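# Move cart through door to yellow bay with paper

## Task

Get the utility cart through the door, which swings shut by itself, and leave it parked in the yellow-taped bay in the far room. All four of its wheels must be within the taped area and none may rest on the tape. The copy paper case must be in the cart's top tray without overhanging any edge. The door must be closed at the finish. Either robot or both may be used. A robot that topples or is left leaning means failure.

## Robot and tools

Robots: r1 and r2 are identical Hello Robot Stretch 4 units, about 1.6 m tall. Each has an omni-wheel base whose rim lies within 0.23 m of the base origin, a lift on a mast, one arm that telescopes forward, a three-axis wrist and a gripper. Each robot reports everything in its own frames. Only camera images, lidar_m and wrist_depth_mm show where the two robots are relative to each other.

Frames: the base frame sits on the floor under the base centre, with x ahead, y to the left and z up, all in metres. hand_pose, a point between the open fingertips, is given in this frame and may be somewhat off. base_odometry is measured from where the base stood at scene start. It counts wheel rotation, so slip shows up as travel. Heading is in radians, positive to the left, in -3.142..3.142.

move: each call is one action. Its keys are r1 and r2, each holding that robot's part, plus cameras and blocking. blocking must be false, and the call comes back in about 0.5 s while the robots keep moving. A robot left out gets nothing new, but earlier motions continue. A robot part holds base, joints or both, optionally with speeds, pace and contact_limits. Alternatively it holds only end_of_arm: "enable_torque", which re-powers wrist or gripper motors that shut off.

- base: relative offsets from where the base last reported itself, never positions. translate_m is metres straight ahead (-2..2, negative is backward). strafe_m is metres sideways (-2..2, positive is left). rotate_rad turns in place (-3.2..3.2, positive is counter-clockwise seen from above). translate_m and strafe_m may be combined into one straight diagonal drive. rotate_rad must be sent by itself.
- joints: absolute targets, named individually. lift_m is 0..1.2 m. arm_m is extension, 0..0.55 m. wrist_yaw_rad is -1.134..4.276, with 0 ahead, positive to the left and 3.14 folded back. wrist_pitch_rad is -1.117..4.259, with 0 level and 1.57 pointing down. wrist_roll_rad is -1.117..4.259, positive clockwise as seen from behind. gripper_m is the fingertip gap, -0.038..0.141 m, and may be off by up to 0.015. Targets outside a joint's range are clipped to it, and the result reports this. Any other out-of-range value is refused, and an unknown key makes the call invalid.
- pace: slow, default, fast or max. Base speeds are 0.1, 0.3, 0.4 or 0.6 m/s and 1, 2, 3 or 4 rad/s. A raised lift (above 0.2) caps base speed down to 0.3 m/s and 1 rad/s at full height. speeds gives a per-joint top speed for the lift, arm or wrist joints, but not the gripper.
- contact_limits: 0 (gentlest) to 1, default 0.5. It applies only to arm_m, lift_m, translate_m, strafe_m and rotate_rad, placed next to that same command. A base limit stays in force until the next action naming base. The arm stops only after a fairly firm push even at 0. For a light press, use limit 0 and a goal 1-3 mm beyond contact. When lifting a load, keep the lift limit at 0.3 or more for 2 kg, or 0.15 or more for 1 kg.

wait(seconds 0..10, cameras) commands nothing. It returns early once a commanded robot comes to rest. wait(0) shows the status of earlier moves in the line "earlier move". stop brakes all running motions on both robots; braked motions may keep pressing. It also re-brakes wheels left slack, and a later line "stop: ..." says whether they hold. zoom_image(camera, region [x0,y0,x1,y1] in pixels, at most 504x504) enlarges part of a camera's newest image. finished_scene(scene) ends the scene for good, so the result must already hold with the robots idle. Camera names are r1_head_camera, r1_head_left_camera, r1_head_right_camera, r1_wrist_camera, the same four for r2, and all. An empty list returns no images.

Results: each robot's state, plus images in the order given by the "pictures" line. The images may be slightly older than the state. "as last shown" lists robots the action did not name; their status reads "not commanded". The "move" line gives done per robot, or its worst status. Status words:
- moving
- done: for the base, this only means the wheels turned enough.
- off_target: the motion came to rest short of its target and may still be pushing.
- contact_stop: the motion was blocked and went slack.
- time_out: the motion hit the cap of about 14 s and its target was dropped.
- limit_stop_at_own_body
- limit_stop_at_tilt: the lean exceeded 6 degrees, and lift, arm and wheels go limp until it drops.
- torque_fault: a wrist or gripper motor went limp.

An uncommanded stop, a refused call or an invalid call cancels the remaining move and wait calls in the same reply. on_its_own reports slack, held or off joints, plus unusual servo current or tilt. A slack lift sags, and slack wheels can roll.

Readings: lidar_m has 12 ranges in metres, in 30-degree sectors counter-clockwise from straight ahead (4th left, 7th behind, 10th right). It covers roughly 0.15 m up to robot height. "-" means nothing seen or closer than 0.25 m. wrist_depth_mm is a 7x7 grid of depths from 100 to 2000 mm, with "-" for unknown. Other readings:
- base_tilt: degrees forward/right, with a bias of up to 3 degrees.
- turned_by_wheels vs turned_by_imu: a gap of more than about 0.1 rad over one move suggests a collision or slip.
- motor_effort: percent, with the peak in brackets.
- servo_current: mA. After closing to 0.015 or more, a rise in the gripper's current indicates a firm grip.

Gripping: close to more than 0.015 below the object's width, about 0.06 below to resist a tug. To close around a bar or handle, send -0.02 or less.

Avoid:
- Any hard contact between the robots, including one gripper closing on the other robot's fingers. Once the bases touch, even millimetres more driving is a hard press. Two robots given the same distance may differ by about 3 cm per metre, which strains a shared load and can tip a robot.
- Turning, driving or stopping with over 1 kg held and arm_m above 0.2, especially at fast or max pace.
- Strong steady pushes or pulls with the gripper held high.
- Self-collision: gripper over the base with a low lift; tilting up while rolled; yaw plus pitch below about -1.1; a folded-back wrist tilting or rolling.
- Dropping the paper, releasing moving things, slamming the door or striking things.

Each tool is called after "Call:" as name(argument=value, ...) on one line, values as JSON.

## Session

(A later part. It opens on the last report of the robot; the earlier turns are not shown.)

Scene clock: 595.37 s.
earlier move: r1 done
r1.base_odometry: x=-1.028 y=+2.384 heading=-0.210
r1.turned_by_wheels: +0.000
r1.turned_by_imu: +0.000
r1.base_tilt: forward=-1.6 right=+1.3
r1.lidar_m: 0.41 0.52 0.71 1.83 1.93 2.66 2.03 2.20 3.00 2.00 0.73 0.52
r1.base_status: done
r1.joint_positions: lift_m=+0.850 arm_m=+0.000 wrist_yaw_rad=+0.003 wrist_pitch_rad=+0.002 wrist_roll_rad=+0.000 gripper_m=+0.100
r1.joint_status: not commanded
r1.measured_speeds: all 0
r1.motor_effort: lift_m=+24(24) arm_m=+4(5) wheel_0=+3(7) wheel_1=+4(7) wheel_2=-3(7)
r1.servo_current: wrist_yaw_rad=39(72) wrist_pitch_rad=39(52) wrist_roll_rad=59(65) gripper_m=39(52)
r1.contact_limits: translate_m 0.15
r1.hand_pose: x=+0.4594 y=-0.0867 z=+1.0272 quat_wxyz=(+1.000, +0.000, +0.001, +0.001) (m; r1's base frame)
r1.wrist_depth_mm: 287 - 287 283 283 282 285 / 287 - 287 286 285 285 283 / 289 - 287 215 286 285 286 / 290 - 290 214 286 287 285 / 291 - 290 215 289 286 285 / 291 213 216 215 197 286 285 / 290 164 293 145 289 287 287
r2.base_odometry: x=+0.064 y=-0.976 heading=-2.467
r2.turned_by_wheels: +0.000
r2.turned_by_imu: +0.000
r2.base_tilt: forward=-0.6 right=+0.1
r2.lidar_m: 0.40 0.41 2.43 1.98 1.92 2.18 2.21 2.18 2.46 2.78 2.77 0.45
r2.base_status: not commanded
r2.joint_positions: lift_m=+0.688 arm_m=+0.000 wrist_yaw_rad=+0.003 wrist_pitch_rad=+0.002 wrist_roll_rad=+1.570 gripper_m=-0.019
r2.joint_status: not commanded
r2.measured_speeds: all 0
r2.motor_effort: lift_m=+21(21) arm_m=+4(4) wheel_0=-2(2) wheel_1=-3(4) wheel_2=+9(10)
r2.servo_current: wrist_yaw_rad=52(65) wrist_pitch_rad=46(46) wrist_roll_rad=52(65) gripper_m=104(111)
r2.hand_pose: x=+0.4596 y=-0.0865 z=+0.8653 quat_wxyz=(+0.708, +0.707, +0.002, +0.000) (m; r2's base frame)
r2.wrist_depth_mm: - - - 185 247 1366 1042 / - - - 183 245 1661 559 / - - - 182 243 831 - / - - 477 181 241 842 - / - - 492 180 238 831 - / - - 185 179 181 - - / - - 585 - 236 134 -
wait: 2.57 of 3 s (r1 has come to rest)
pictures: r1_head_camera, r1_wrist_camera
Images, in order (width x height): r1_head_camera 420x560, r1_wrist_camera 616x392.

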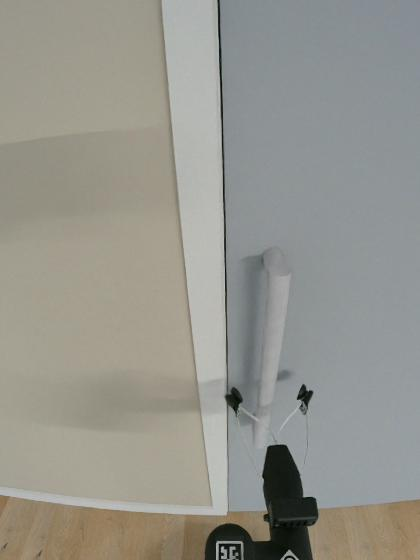

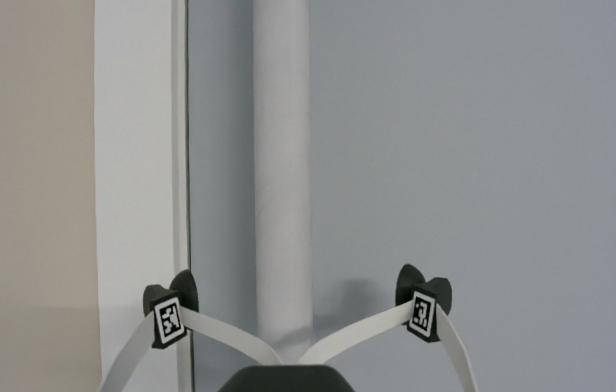

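Call:
move(blocking=false, r1={"base":{"translate_m":0.032,"strafe_m":0.006},"joints":{"lift_m":0.92},"pace":"slow","contact_limits":{"translate_m":0.15}}, cameras=[])

Call:
wait(seconds=2, cameras=[])

Call:
move(blocking=false, r1={"joints":{"gripper_m":-0.025}}, cameras=[])

Call:
wait(seconds=3, cameras=["r1_head_camera","r1_wrist_camera"])

Call:
zoom_image(camera="r1_head_camera", region=[180, 200, 360, 480])

Scene clock: 605.40 s.
move: r1 moving
r1.base_odometry: x=-1.015 y=+2.384 heading=-0.210
r1.turned_by_wheels: +0.000
r1.turned_by_imu: +0.000
r1.base_tilt: forward=-1.6 right=+1.3
r1.lidar_m: 0.40 0.51 0.73 1.84 1.92 2.62 2.03 2.19 3.01 1.96 0.72 0.51
r1.base_status: translate_m moving; strafe_m moving
r1.joint_positions: lift_m=+0.875 arm_m=+0.000 wrist_yaw_rad=+0.003 wrist_pitch_rad=+0.002 wrist_roll_rad=+0.000 gripper_m=+0.100
r1.joint_status: lift_m moving
r1.measured_speeds: translate_m=+0.048 strafe_m=+0.009 rotate_rad=+0.000 lift_m=+0.097 arm_m=+0.000 wrist_yaw_rad=+0.000 wrist_pitch_rad=+0.000 wrist_roll_rad=+0.000
r1.motor_effort: lift_m=+26(27) arm_m=+4(4) wheel_0=+6(6) wheel_1=+6(6) wheel_2=-6(7)
r1.servo_current: wrist_yaw_rad=39(59) wrist_pitch_rad=46(46) wrist_roll_rad=39(59) gripper_m=46(46)
r1.contact_limits: translate_m 0.15
r1.hand_pose: x=+0.4594 y=-0.0867 z=+1.0524 quat_wxyz=(+1.000, +0.000, +0.001, +0.001) (m; r1's base frame)
r1.wrist_depth_mm: 277 - 276 200 274 273 272 / 278 - 277 200 274 274 273 / 279 - 278 201 276 272 273 / 278 - 278 201 276 276 273 / 279 - 279 201 277 276 274 / 279 193 278 201 197 277 277 / 282 163 281 139 278 277 276
r2: as last shown
r2.base_tilt: forward=-0.6 right=+0.0
r2.lidar_m: 0.40 0.41 2.43 1.98 1.95 2.19 2.23 2.21 2.44 2.78 2.76 0.45
r2.motor_effort: lift_m=+21(21) arm_m=+4(4) wheel_0=-2(2) wheel_1=-3(4) wheel_2=+9(9)
r2.servo_current: wrist_yaw_rad=33(59) wrist_pitch_rad=33(46) wrist_roll_rad=33(52) gripper_m=111(111)
r2.wrist_depth_mm: - - - 185 247 1366 1042 / - - - 184 245 1708 559 / - - - 182 243 820 - / - - 480 182 241 854 - / - - 492 180 239 842 - / - - 186 179 180 - - / - - 591 - 236 135 -
pictures: none
No camera images: "cameras" was empty.

Scene clock: 606.37 s.
earlier move: r1 done
r1.base_odometry: x=-0.996 y=+2.383 heading=-0.210
r1.turned_by_wheels: +0.000
r1.turned_by_imu: +0.000
r1.base_tilt: forward=-1.6 right=+1.3
r1.lidar_m: 0.40 0.46 0.66 1.83 1.94 2.63 2.05 2.21 3.01 1.86 0.69 0.48
r1.base_status: done
r1.joint_positions: lift_m=+0.919 arm_m=+0.000 wrist_yaw_rad=+0.003 wrist_pitch_rad=+0.002 wrist_roll_rad=+0.000 gripper_m=+0.100
r1.joint_status: all done
r1.measured_speeds: all 0
r1.motor_effort: lift_m=+25(28) arm_m=+4(5) wheel_0=+3(6) wheel_1=+2(6) wheel_2=-2(7)
r1.servo_current: wrist_yaw_rad=52(72) wrist_pitch_rad=39(52) wrist_roll_rad=52(59) gripper_m=46(52)
r1.contact_limits: translate_m 0.15
r1.hand_pose: x=+0.4594 y=-0.0867 z=+1.0971 quat_wxyz=(+1.000, +0.000, +0.001, +0.001) (m; r1's base frame)
r1.wrist_depth_mm: 255 - 254 176 254 253 252 / 256 - 255 176 253 253 253 / 257 - 256 176 255 253 253 / 258 - 257 177 256 255 253 / 258 - 258 177 256 255 255 / 258 193 258 178 198 255 255 / 258 - 259 145 257 256 256
r2.base_odometry: x=+0.064 y=-0.976 heading=-2.467
r2.turned_by_wheels: +0.000
r2.turned_by_imu: +0.000
r2.base_tilt: forward=-0.7 right=+0.1
r2.lidar_m: 0.39 0.39 2.45 1.99 1.93 2.20 2.21 2.22 2.45 2.78 2.78 0.45
r2.base_status: not commanded
r2.joint_positions: lift_m=+0.688 arm_m=+0.000 wrist_yaw_rad=+0.003 wrist_pitch_rad=+0.002 wrist_roll_rad=+1.570 gripper_m=-0.019
r2.joint_status: not commanded
r2.measured_speeds: all 0
r2.motor_effort: lift_m=+21(21) arm_m=+4(4) wheel_0=-1(2) wheel_1=-3(4) wheel_2=+9(10)
r2.servo_current: wrist_yaw_rad=52(59) wrist_pitch_rad=46(46) wrist_roll_rad=39(59) gripper_m=104(111)
r2.hand_pose: x=+0.4596 y=-0.0865 z=+0.8653 quat_wxyz=(+0.708, +0.707, +0.002, +0.000) (m; r2's base frame)
r2.wrist_depth_mm: - - - 185 248 1366 1060 / - - - 184 246 1661 559 / - - - 183 243 831 - / - - 477 181 242 854 - / - - 492 180 239 831 - / - - 185 179 181 - - / - - 591 - 236 135 -
wait: 0.97 of 2 s (r1 has come to rest)
pictures: none
No camera images: "cameras" was empty.

Scene clock: 606.87 s.
move: r1 moving
r1.base_odometry: x=-0.996 y=+2.383 heading=-0.210
r1.turned_by_wheels: +0.000
r1.turned_by_imu: +0.000
r1.base_tilt: forward=-1.6 right=+1.3
r1.lidar_m: 0.41 0.48 0.69 1.83 1.94 2.65 2.08 2.21 3.02 1.87 0.69 0.48
r1.base_status: not commanded
r1.joint_positions: lift_m=+0.919 arm_m=+0.000 wrist_yaw_rad=+0.003 wrist_pitch_rad=+0.002 wrist_roll_rad=+0.000 gripper_m=+0.084
r1.joint_status: gripper_m moving
r1.measured_speeds: all 0
r1.motor_effort: lift_m=+25(25) arm_m=+4(5) wheel_0=+3(3) wheel_1=+2(3) wheel_2=-2(2)
r1.servo_current: wrist_yaw_rad=33(52) wrist_pitch_rad=39(52) wrist_roll_rad=46(46) gripper_m=85(104)
r1.contact_limits: translate_m 0.15
r1.hand_pose: x=+0.4594 y=-0.0867 z=+1.0971 quat_wxyz=(+1.000, +0.000, +0.001, +0.001) (m; r1's base frame)
r1.wrist_depth_mm: 256 - 254 176 254 251 251 / 257 - 255 177 253 253 253 / 256 - 256 176 255 254 253 / 258 - 257 177 255 255 254 / 258 - 257 178 255 255 254 / 260 - 257 177 199 254 255 / 259 141 259 143 256 256 255
r2: as last shown
r2.lidar_m: 0.39 0.41 2.42 2.00 1.95 2.18 2.23 2.21 2.44 2.79 2.78 0.43
r2.motor_effort: lift_m=+21(21) arm_m=+4(4) wheel_0=-2(2) wheel_1=-3(4) wheel_2=+9(9)
r2.servo_current: wrist_yaw_rad=46(52) wrist_pitch_rad=46(46) wrist_roll_rad=46(65) gripper_m=104(104)
r2.wrist_depth_mm: - - - 185 248 1366 1060 / - - - 183 244 1661 554 / - - - 182 243 820 - / - - 477 182 242 842 - / - - 496 180 239 831 - / - - 186 178 180 - - / - - 585 - 236 135 -
pictures: none
No camera images: "cameras" was empty.

Scene clock: 608.33 s.
earlier move: r1 done
r1.base_odometry: x=-0.995 y=+2.383 heading=-0.210
r1.turned_by_wheels: +0.000
r1.turned_by_imu: +0.000
r1.base_tilt: forward=-1.5 right=+1.3
r1.lidar_m: 0.38 0.49 0.69 1.83 1.93 2.65 2.04 2.20 3.01 1.86 0.68 0.49
r1.base_status: not commanded
r1.joint_positions: lift_m=+0.919 arm_m=+0.000 wrist_yaw_rad=+0.003 wrist_pitch_rad=+0.002 wrist_roll_rad=+0.000 gripper_m=-0.024
r1.joint_status: all done
r1.measured_speeds: all 0
r1.motor_effort: lift_m=+25(25) arm_m=-4(5) wheel_0=-1(3) wheel_1=+0(3) wheel_2=+10(11)
r1.servo_current: wrist_yaw_rad=46(72) wrist_pitch_rad=46(52) wrist_roll_rad=59(65) gripper_m=91(195)
r1.contact_limits: translate_m 0.15
r1.hand_pose: x=+0.4597 y=-0.0864 z=+1.0971 quat_wxyz=(+1.000, +0.000, +0.001, +0.002) (m; r1's base frame)
r1.wrist_depth_mm: 254 - 248 167 246 245 245 / 255 - 249 168 245 245 244 / 255 - 248 169 246 246 244 / 256 - 249 170 247 247 246 / 256 - 249 171 248 247 246 / 257 - 189 168 247 246 247 / 259 144 251 168 249 249 247
r2.base_odometry: x=+0.064 y=-0.976 heading=-2.467
r2.turned_by_wheels: +0.000
r2.turned_by_imu: +0.000
r2.base_tilt: forward=-0.7 right=+0.0
r2.lidar_m: 0.37 0.40 2.44 2.00 1.95 2.18 2.25 2.21 2.43 2.78 2.78 0.43
r2.base_status: not commanded
r2.joint_positions: lift_m=+0.688 arm_m=+0.000 wrist_yaw_rad=+0.003 wrist_pitch_rad=+0.002 wrist_roll_rad=+1.570 gripper_m=-0.019
r2.joint_status: not commanded
r2.measured_speeds: all 0
r2.motor_effort: lift_m=+21(21) arm_m=+3(4) wheel_0=-2(3) wheel_1=-3(4) wheel_2=+9(10)
r2.servo_current: wrist_yaw_rad=46(65) wrist_pitch_rad=39(46) wrist_roll_rad=52(65) gripper_m=111(111)
r2.hand_pose: x=+0.4596 y=-0.0865 z=+0.8653 quat_wxyz=(+0.708, +0.707, +0.002, +0.000) (m; r2's base frame)
r2.wrist_depth_mm: - - - 185 247 1397 1078 / - - - 183 246 1708 559 / - - - 182 242 820 - / - - 477 181 242 842 - / - - 492 179 240 842 - / - - 186 178 180 - - / - - 585 - 237 135 -
wait: 1.47 of 3 s (r1 has come to rest)
pictures: r1_head_camera, r1_wrist_camera
Images, in order (width x height): r1_head_camera 420x560, r1_wrist_camera 616x392.

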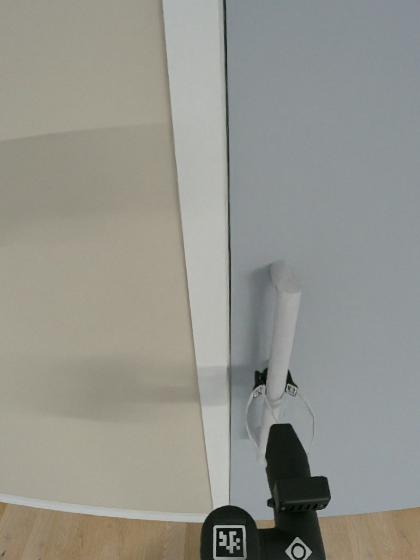

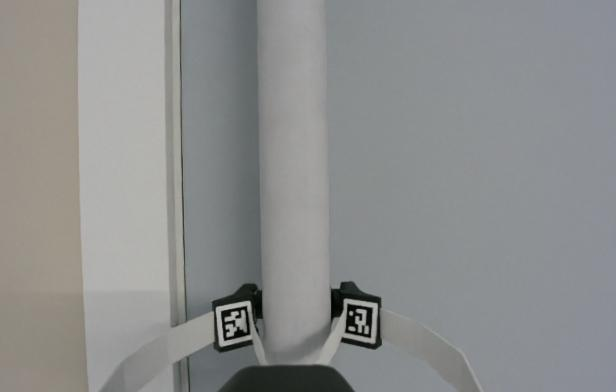

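Scaled by 1.800 from the camera's 420x560 image, which has a finer 600x800 frame.

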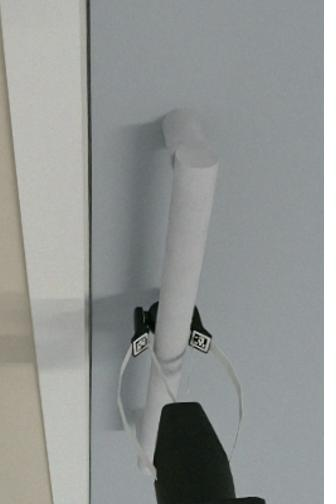

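Call:
move(blocking=false, r1={"base":{"translate_m":-0.1,"strafe_m":-0.04},"joints":{"wrist_yaw_rad":0.1},"speeds":{"wrist_yaw_rad":0.08},"pace":"slow","contact_limits":{"translate_m":0.8}}, cameras=[])

Call:
wait(seconds=2, cameras=["r1_head_camera","r1_wrist_camera"])

Scene clock: 636.17 s.
move: r1 moving
r1.base_odometry: x=-1.008 y=+2.380 heading=-0.210
r1.turned_by_wheels: +0.000
r1.turned_by_imu: -0.001
r1.base_tilt: forward=-1.5 right=+1.3
r1.lidar_m: 0.39 0.51 0.71 1.84 1.93 2.63 2.04 2.22 2.98 1.93 0.68 0.47
r1.base_status: translate_m moving; strafe_m moving
r1.joint_positions: lift_m=+0.919 arm_m=+0.000 wrist_yaw_rad=+0.035 wrist_pitch_rad=+0.002 wrist_roll_rad=+0.000 gripper_m=-0.024
r1.joint_status: wrist_yaw_rad moving
r1.measured_speeds: translate_m=-0.049 strafe_m=-0.021 rotate_rad=+0.002 lift_m=+0.000 arm_m=+0.000 wrist_yaw_rad=+0.079 wrist_pitch_rad=+0.000 wrist_roll_rad=+0.000
r1.motor_effort: lift_m=+25(25) arm_m=-4(5) wheel_0=-11(11) wheel_1=-8(9) wheel_2=+14(16)
r1.servo_current: wrist_yaw_rad=39(65) wrist_pitch_rad=33(46) wrist_roll_rad=46(59) gripper_m=91(91)
r1.contact_limits: translate_m 0.8
r1.hand_pose: x=+0.4623 y=-0.0772 z=+1.0971 quat_wxyz=(+1.000, +0.000, +0.001, +0.018) (m; r1's base frame)
r1.wrist_depth_mm: 267 - 248 167 246 242 240 / 268 - 250 170 246 244 242 / 268 - 249 170 246 245 243 / 270 - 250 170 247 245 244 / 271 - 251 170 247 245 243 / 271 - 187 170 186 246 244 / 273 142 251 168 247 246 245
r2: as last shown
r2.lidar_m: 0.38 0.38 2.42 1.98 1.93 2.18 2.23 2.20 2.45 2.81 2.78 0.44
r2.motor_effort: lift_m=+21(21) arm_m=+4(4) wheel_0=-2(2) wheel_1=-4(4) wheel_2=+9(10)
r2.servo_current: wrist_yaw_rad=52(52) wrist_pitch_rad=39(46) wrist_roll_rad=52(52) gripper_m=104(111)
r2.wrist_depth_mm: - - - 186 248 1366 1060 / - - - 183 245 1708 559 / - - - 182 243 831 - / - - 477 181 241 842 - / - - 496 180 239 831 - / - - 186 179 180 - - / - - 585 - 237 134 -
pictures: none
No camera images: "cameras" was empty.

Scene clock: 637.97 s.
earlier move: r1 done
r1.base_odometry: x=-1.101 y=+2.365 heading=-0.209
r1.turned_by_wheels: +0.001
r1.turned_by_imu: -0.006
r1.base_tilt: forward=-1.5 right=+1.3
r1.lidar_m: 0.38 0.58 0.80 1.87 1.96 2.71 1.95 2.13 2.99 2.27 0.75 0.47
r1.base_status: done
r1.joint_positions: lift_m=+0.919 arm_m=+0.000 wrist_yaw_rad=+0.105 wrist_pitch_rad=+0.002 wrist_roll_rad=+0.000 gripper_m=-0.024
r1.joint_status: all done
r1.measured_speeds: all 0
r1.motor_effort: lift_m=+25(25) arm_m=-4(5) wheel_0=-3(12) wheel_1=-5(13) wheel_2=+14(17)
r1.servo_current: wrist_yaw_rad=59(72) wrist_pitch_rad=33(52) wrist_roll_rad=52(65) gripper_m=91(91)
r1.contact_limits: translate_m 0.8
r1.hand_pose: x=+0.4669 y=-0.0567 z=+1.0971 quat_wxyz=(+0.999, +0.000, +0.001, +0.052) (m; r1's base frame)
r1.wrist_depth_mm: 368 362 247 167 244 244 243 / 373 364 247 167 245 245 243 / 373 362 248 168 246 245 243 / 375 364 249 168 247 245 244 / 375 368 249 169 246 246 245 / 379 368 189 169 249 246 246 / 377 154 250 168 249 247 247
r2.base_odometry: x=+0.064 y=-0.976 heading=-2.467
r2.turned_by_wheels: +0.000
r2.turned_by_imu: +0.000
r2.base_tilt: forward=-0.6 right=+0.1
r2.lidar_m: 0.38 0.41 2.44 1.98 1.93 2.19 2.24 2.20 2.47 2.79 2.79 0.43
r2.base_status: not commanded
r2.joint_positions: lift_m=+0.688 arm_m=+0.000 wrist_yaw_rad=+0.003 wrist_pitch_rad=+0.002 wrist_roll_rad=+1.570 gripper_m=-0.019
r2.joint_status: not commanded
r2.measured_speeds: all 0
r2.motor_effort: lift_m=+21(21) arm_m=+4(4) wheel_0=-2(2) wheel_1=-3(4) wheel_2=+9(10)
r2.servo_current: wrist_yaw_rad=46(65) wrist_pitch_rad=46(46) wrist_roll_rad=46(59) gripper_m=111(111)
r2.hand_pose: x=+0.4596 y=-0.0865 z=+0.8653 quat_wxyz=(+0.708, +0.707, +0.002, +0.000) (m; r2's base frame)
r2.wrist_depth_mm: - - - 186 246 1366 1025 / - - - 184 245 1661 554 / - - - 182 243 820 - / - - 477 182 243 842 - / - - 492 180 239 831 - / - - 186 178 181 - - / - - 585 - 237 134 -
wait: 1.80 of 2 s (r1 has come to rest)
pictures: r1_head_camera, r1_wrist_camera
Images, in order (width x height): r1_head_camera 420x560, r1_wrist_camera 616x392.

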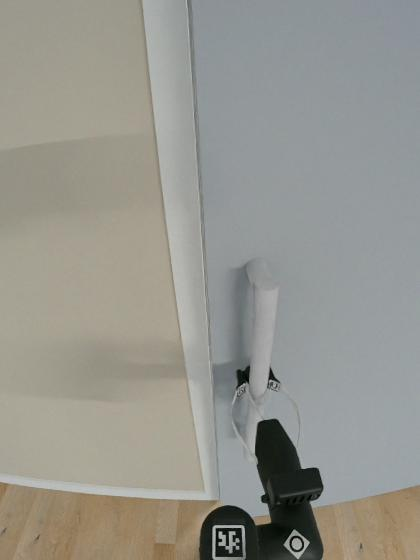

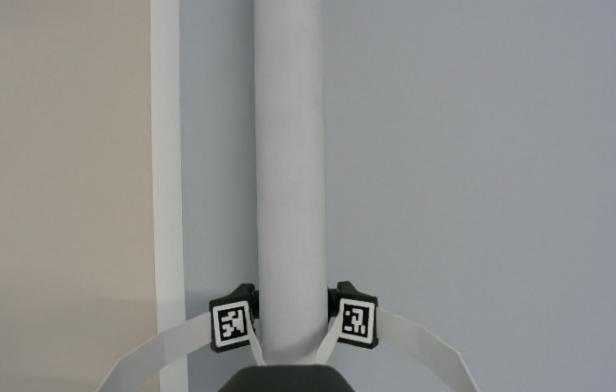

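Works. Continue the arc.

Call:
move(blocking=false, r1={"base":{"translate_m":-0.096,"strafe_m":-0.049},"joints":{"wrist_yaw_rad":0.2},"speeds":{"wrist_yaw_rad":0.08},"pace":"slow","contact_limits":{"translate_m":0.8}}, cameras=[])

Call:
wait(seconds=2.5, cameras=[])

Call:
move(blocking=false, r1={"base":{"translate_m":-0.09,"strafe_m":-0.059},"joints":{"wrist_yaw_rad":0.3},"speeds":{"wrist_yaw_rad":0.08},"pace":"slow","contact_limits":{"translate_m":0.8}}, cameras=[])

Call:
wait(seconds=2.5, cameras=["r1_wrist_camera"])

Call:
move(blocking=false, r1={"base":{"translate_m":-0.123,"strafe_m":-0.104},"joints":{"wrist_yaw_rad":0.45},"speeds":{"wrist_yaw_rad":0.085},"pace":"slow","contact_limits":{"translate_m":0.8}}, cameras=[])

Call:
wait(seconds=3, cameras=["r1_wrist_camera","r1_head_camera"])

Scene clock: 647.53 s.
move: r1 moving
r1.base_odometry: x=-1.114 y=+2.361 heading=-0.209
r1.turned_by_wheels: +0.000
r1.turned_by_imu: +0.000
r1.base_tilt: forward=-1.5 right=+1.2
r1.lidar_m: 0.39 0.60 0.82 1.89 1.97 2.71 1.94 2.10 2.94 2.35 0.77 0.50
r1.base_status: translate_m moving; strafe_m moving
r1.joint_positions: lift_m=+0.919 arm_m=+0.000 wrist_yaw_rad=+0.137 wrist_pitch_rad=+0.002 wrist_roll_rad=+0.000 gripper_m=-0.024
r1.joint_status: wrist_yaw_rad moving
r1.measured_speeds: translate_m=-0.048 strafe_m=-0.025 rotate_rad=+0.002 lift_m=+0.000 arm_m=+0.000 wrist_yaw_rad=+0.079 wrist_pitch_rad=+0.000 wrist_roll_rad=+0.000
r1.motor_effort: lift_m=+25(25) arm_m=-4(4) wheel_0=-6(8) wheel_1=-8(11) wheel_2=+17(19)
r1.servo_current: wrist_yaw_rad=7(65) wrist_pitch_rad=33(52) wrist_roll_rad=46(65) gripper_m=85(91)
r1.contact_limits: translate_m 0.8
r1.hand_pose: x=+0.4686 y=-0.0471 z=+1.0971 quat_wxyz=(+0.998, +0.000, +0.001, +0.069) (m; r1's base frame)
r1.wrist_depth_mm: 387 377 248 167 244 242 242 / 389 377 248 168 246 242 241 / 392 377 249 169 245 243 242 / 394 377 250 170 245 244 242 / 392 382 249 171 247 245 243 / 394 384 186 168 246 246 244 / 397 152 251 168 248 245 244
r2: as last shown
r2.base_tilt: forward=-0.6 right=+0.0
r2.lidar_m: 0.38 0.40 2.41 2.01 1.94 2.19 2.23 2.20 2.46 2.79 2.76 0.43
r2.motor_effort: lift_m=+21(21) arm_m=+3(4) wheel_0=-2(2) wheel_1=-4(4) wheel_2=+10(10)
r2.servo_current: wrist_yaw_rad=46(52) wrist_pitch_rad=39(46) wrist_roll_rad=39(59) gripper_m=104(111)
r2.wrist_depth_mm: - - - 185 246 1397 1025 / - - - 183 245 1708 559 / - - - 182 243 809 - / - - 477 181 240 842 - / - - 496 180 240 831 - / - - 186 179 180 - - / - - 591 - 237 135 -
pictures: none
No camera images: "cameras" was empty.

Scene clock: 649.27 s.
earlier move: r1 done
r1.base_odometry: x=-1.204 y=+2.337 heading=-0.208
r1.turned_by_wheels: +0.001
r1.turned_by_imu: +0.001
r1.base_tilt: forward=-1.5 right=+1.3
r1.lidar_m: 0.40 0.67 0.95 1.93 2.02 2.74 1.87 2.05 2.93 2.63 0.87 0.52
r1.base_status: done
r1.joint_positions: lift_m=+0.919 arm_m=+0.000 wrist_yaw_rad=+0.206 wrist_pitch_rad=+0.002 wrist_roll_rad=+0.000 gripper_m=-0.024
r1.joint_status: all done
r1.measured_speeds: all 0
r1.motor_effort: lift_m=+25(25) arm_m=-4(4) wheel_0=+1(8) wheel_1=-4(12) wheel_2=+15(19)
r1.servo_current: wrist_yaw_rad=59(72) wrist_pitch_rad=39(52) wrist_roll_rad=52(65) gripper_m=85(91)
r1.contact_limits: translate_m 0.8
r1.hand_pose: x=+0.4711 y=-0.0266 z=+1.0971 quat_wxyz=(+0.995, +0.000, +0.001, +0.103) (m; r1's base frame)
r1.wrist_depth_mm: - - 248 167 245 243 241 / - - 249 167 245 243 243 / - - 249 168 247 244 242 / - - 249 168 246 245 243 / - - 250 169 247 245 245 / - - 189 169 247 247 244 / - 138 251 168 248 246 244
r2.base_odometry: x=+0.064 y=-0.976 heading=-2.467
r2.turned_by_wheels: +0.000
r2.turned_by_imu: +0.000
r2.base_tilt: forward=-0.7 right=+0.1
r2.lidar_m: 0.39 0.40 2.44 2.00 1.91 2.19 2.24 2.20 2.44 2.81 2.76 0.45
r2.base_status: not commanded
r2.joint_positions: lift_m=+0.688 arm_m=+0.000 wrist_yaw_rad=+0.003 wrist_pitch_rad=+0.002 wrist_roll_rad=+1.570 gripper_m=-0.019
r2.joint_status: not commanded
r2.measured_speeds: all 0
r2.motor_effort: lift_m=+21(21) arm_m=+4(4) wheel_0=-2(2) wheel_1=-3(4) wheel_2=+9(10)
r2.servo_current: wrist_yaw_rad=46(59) wrist_pitch_rad=39(46) wrist_roll_rad=52(59) gripper_m=98(111)
r2.hand_pose: x=+0.4596 y=-0.0865 z=+0.8653 quat_wxyz=(+0.708, +0.707, +0.002, +0.000) (m; r2's base frame)
r2.wrist_depth_mm: - - - 185 247 1366 1060 / - - - 184 244 1756 554 / - - - 182 243 820 - / - - 477 181 241 842 - / - - 492 180 239 831 - / - - 186 179 181 - - / - - 585 - 236 134 -
wait: 1.73 of 2.5 s (r1 has come to rest)
pictures: none
No camera images: "cameras" was empty.

Scene clock: 649.77 s.
move: r1 moving
r1.base_odometry: x=-1.218 y=+2.332 heading=-0.207
r1.turned_by_wheels: +0.001
r1.turned_by_imu: +0.001
r1.base_tilt: forward=-1.5 right=+1.3
r1.lidar_m: 0.40 0.68 0.96 1.92 2.01 2.76 1.85 2.04 2.91 2.68 0.87 0.51
r1.base_status: translate_m moving; strafe_m moving
r1.joint_positions: lift_m=+0.919 arm_m=+0.000 wrist_yaw_rad=+0.238 wrist_pitch_rad=+0.002 wrist_roll_rad=+0.000 gripper_m=-0.024
r1.joint_status: wrist_yaw_rad moving
r1.measured_speeds: translate_m=-0.045 strafe_m=-0.030 rotate_rad=+0.003 lift_m=+0.000 arm_m=+0.000 wrist_yaw_rad=+0.080 wrist_pitch_rad=+0.000 wrist_roll_rad=+0.000
r1.motor_effort: lift_m=+25(25) arm_m=-4(5) wheel_0=+6(6) wheel_1=-11(11) wheel_2=+17(19)
r1.servo_current: wrist_yaw_rad=46(78) wrist_pitch_rad=33(46) wrist_roll_rad=33(59) gripper_m=78(91)
r1.contact_limits: translate_m 0.8
r1.hand_pose: x=+0.4718 y=-0.0170 z=+1.0971 quat_wxyz=(+0.993, +0.000, +0.001, +0.119) (m; r1's base frame)
r1.wrist_depth_mm: - - 248 167 244 242 240 / - - 250 167 245 243 240 / - - 250 168 245 242 241 / - - 250 169 245 243 242 / - - 252 170 246 245 241 / - - 186 168 247 244 242 / - 136 252 167 247 244 243
r2: as last shown
r2.base_tilt: forward=-0.6 right=+0.1
r2.lidar_m: 0.38 0.42 2.42 1.98 1.94 2.19 2.24 2.21 2.46 2.81 2.77 0.46
r2.servo_current: wrist_yaw_rad=59(59) wrist_pitch_rad=46(46) wrist_roll_rad=46(52) gripper_m=104(104)
r2.wrist_depth_mm: - - - 186 247 1366 1060 / - - - 185 245 1708 559 / - - - 182 242 831 - / - - 477 181 241 842 - / - - 492 180 239 842 - / - - 186 179 180 - - / - - 585 - 236 135 -
pictures: none
No camera images: "cameras" was empty.

Scene clock: 651.50 s.
earlier move: r1 done
r1.base_odometry: x=-1.304 y=+2.298 heading=-0.207
r1.turned_by_wheels: +0.001
r1.turned_by_imu: +0.001
r1.base_tilt: forward=-1.5 right=+1.2
r1.lidar_m: 0.39 0.77 1.08 1.98 2.08 2.84 1.75 1.95 2.86 2.75 1.06 0.55
r1.base_status: done
r1.joint_positions: lift_m=+0.919 arm_m=+0.000 wrist_yaw_rad=+0.307 wrist_pitch_rad=+0.002 wrist_roll_rad=+0.000 gripper_m=-0.024
r1.joint_status: all done
r1.measured_speeds: all 0
r1.motor_effort: lift_m=+25(25) arm_m=-4(5) wheel_0=+9(10) wheel_1=-3(11) wheel_2=+15(19)
r1.servo_current: wrist_yaw_rad=65(85) wrist_pitch_rad=39(52) wrist_roll_rad=52(65) gripper_m=78(91)
r1.contact_limits: translate_m 0.8
r1.hand_pose: x=+0.4723 y=+0.0039 z=+1.0971 quat_wxyz=(+0.988, +0.000, +0.001, +0.153) (m; r1's base frame)
r1.wrist_depth_mm: - - 249 169 244 242 239 / - - 249 169 244 242 240 / - - 249 169 245 243 242 / - - 250 169 245 244 241 / - - 251 169 246 244 244 / - - 183 169 247 244 242 / - 140 251 167 247 245 244
r2.base_odometry: x=+0.064 y=-0.976 heading=-2.467
r2.turned_by_wheels: +0.000
r2.turned_by_imu: +0.000
r2.base_tilt: forward=-0.6 right=+0.0
r2.lidar_m: 0.38 0.42 2.45 1.98 1.93 2.19 2.22 2.21 2.46 2.80 2.78 0.45
r2.base_status: not commanded
r2.joint_positions: lift_m=+0.688 arm_m=+0.000 wrist_yaw_rad=+0.003 wrist_pitch_rad=+0.002 wrist_roll_rad=+1.570 gripper_m=-0.019
r2.joint_status: not commanded
r2.measured_speeds: all 0
r2.motor_effort: lift_m=+21(21) arm_m=+4(4) wheel_0=-2(2) wheel_1=-3(4) wheel_2=+9(10)
r2.servo_current: wrist_yaw_rad=46(59) wrist_pitch_rad=39(46) wrist_roll_rad=46(59) gripper_m=104(111)
r2.hand_pose: x=+0.4596 y=-0.0865 z=+0.8653 quat_wxyz=(+0.708, +0.707, +0.002, +0.000) (m; r2's base frame)
r2.wrist_depth_mm: - - - 185 247 1397 1060 / - - - 184 245 1708 554 / - - - 183 245 831 - / - - 473 181 241 842 - / - - 492 180 239 831 - / - - 186 179 180 - - / - - 585 - 236 135 -
wait: 1.73 of 2.5 s (r1 has come to rest)
pictures: r1_wrist_camera
Images, in order (width x height): r1_wrist_camera 616x392.

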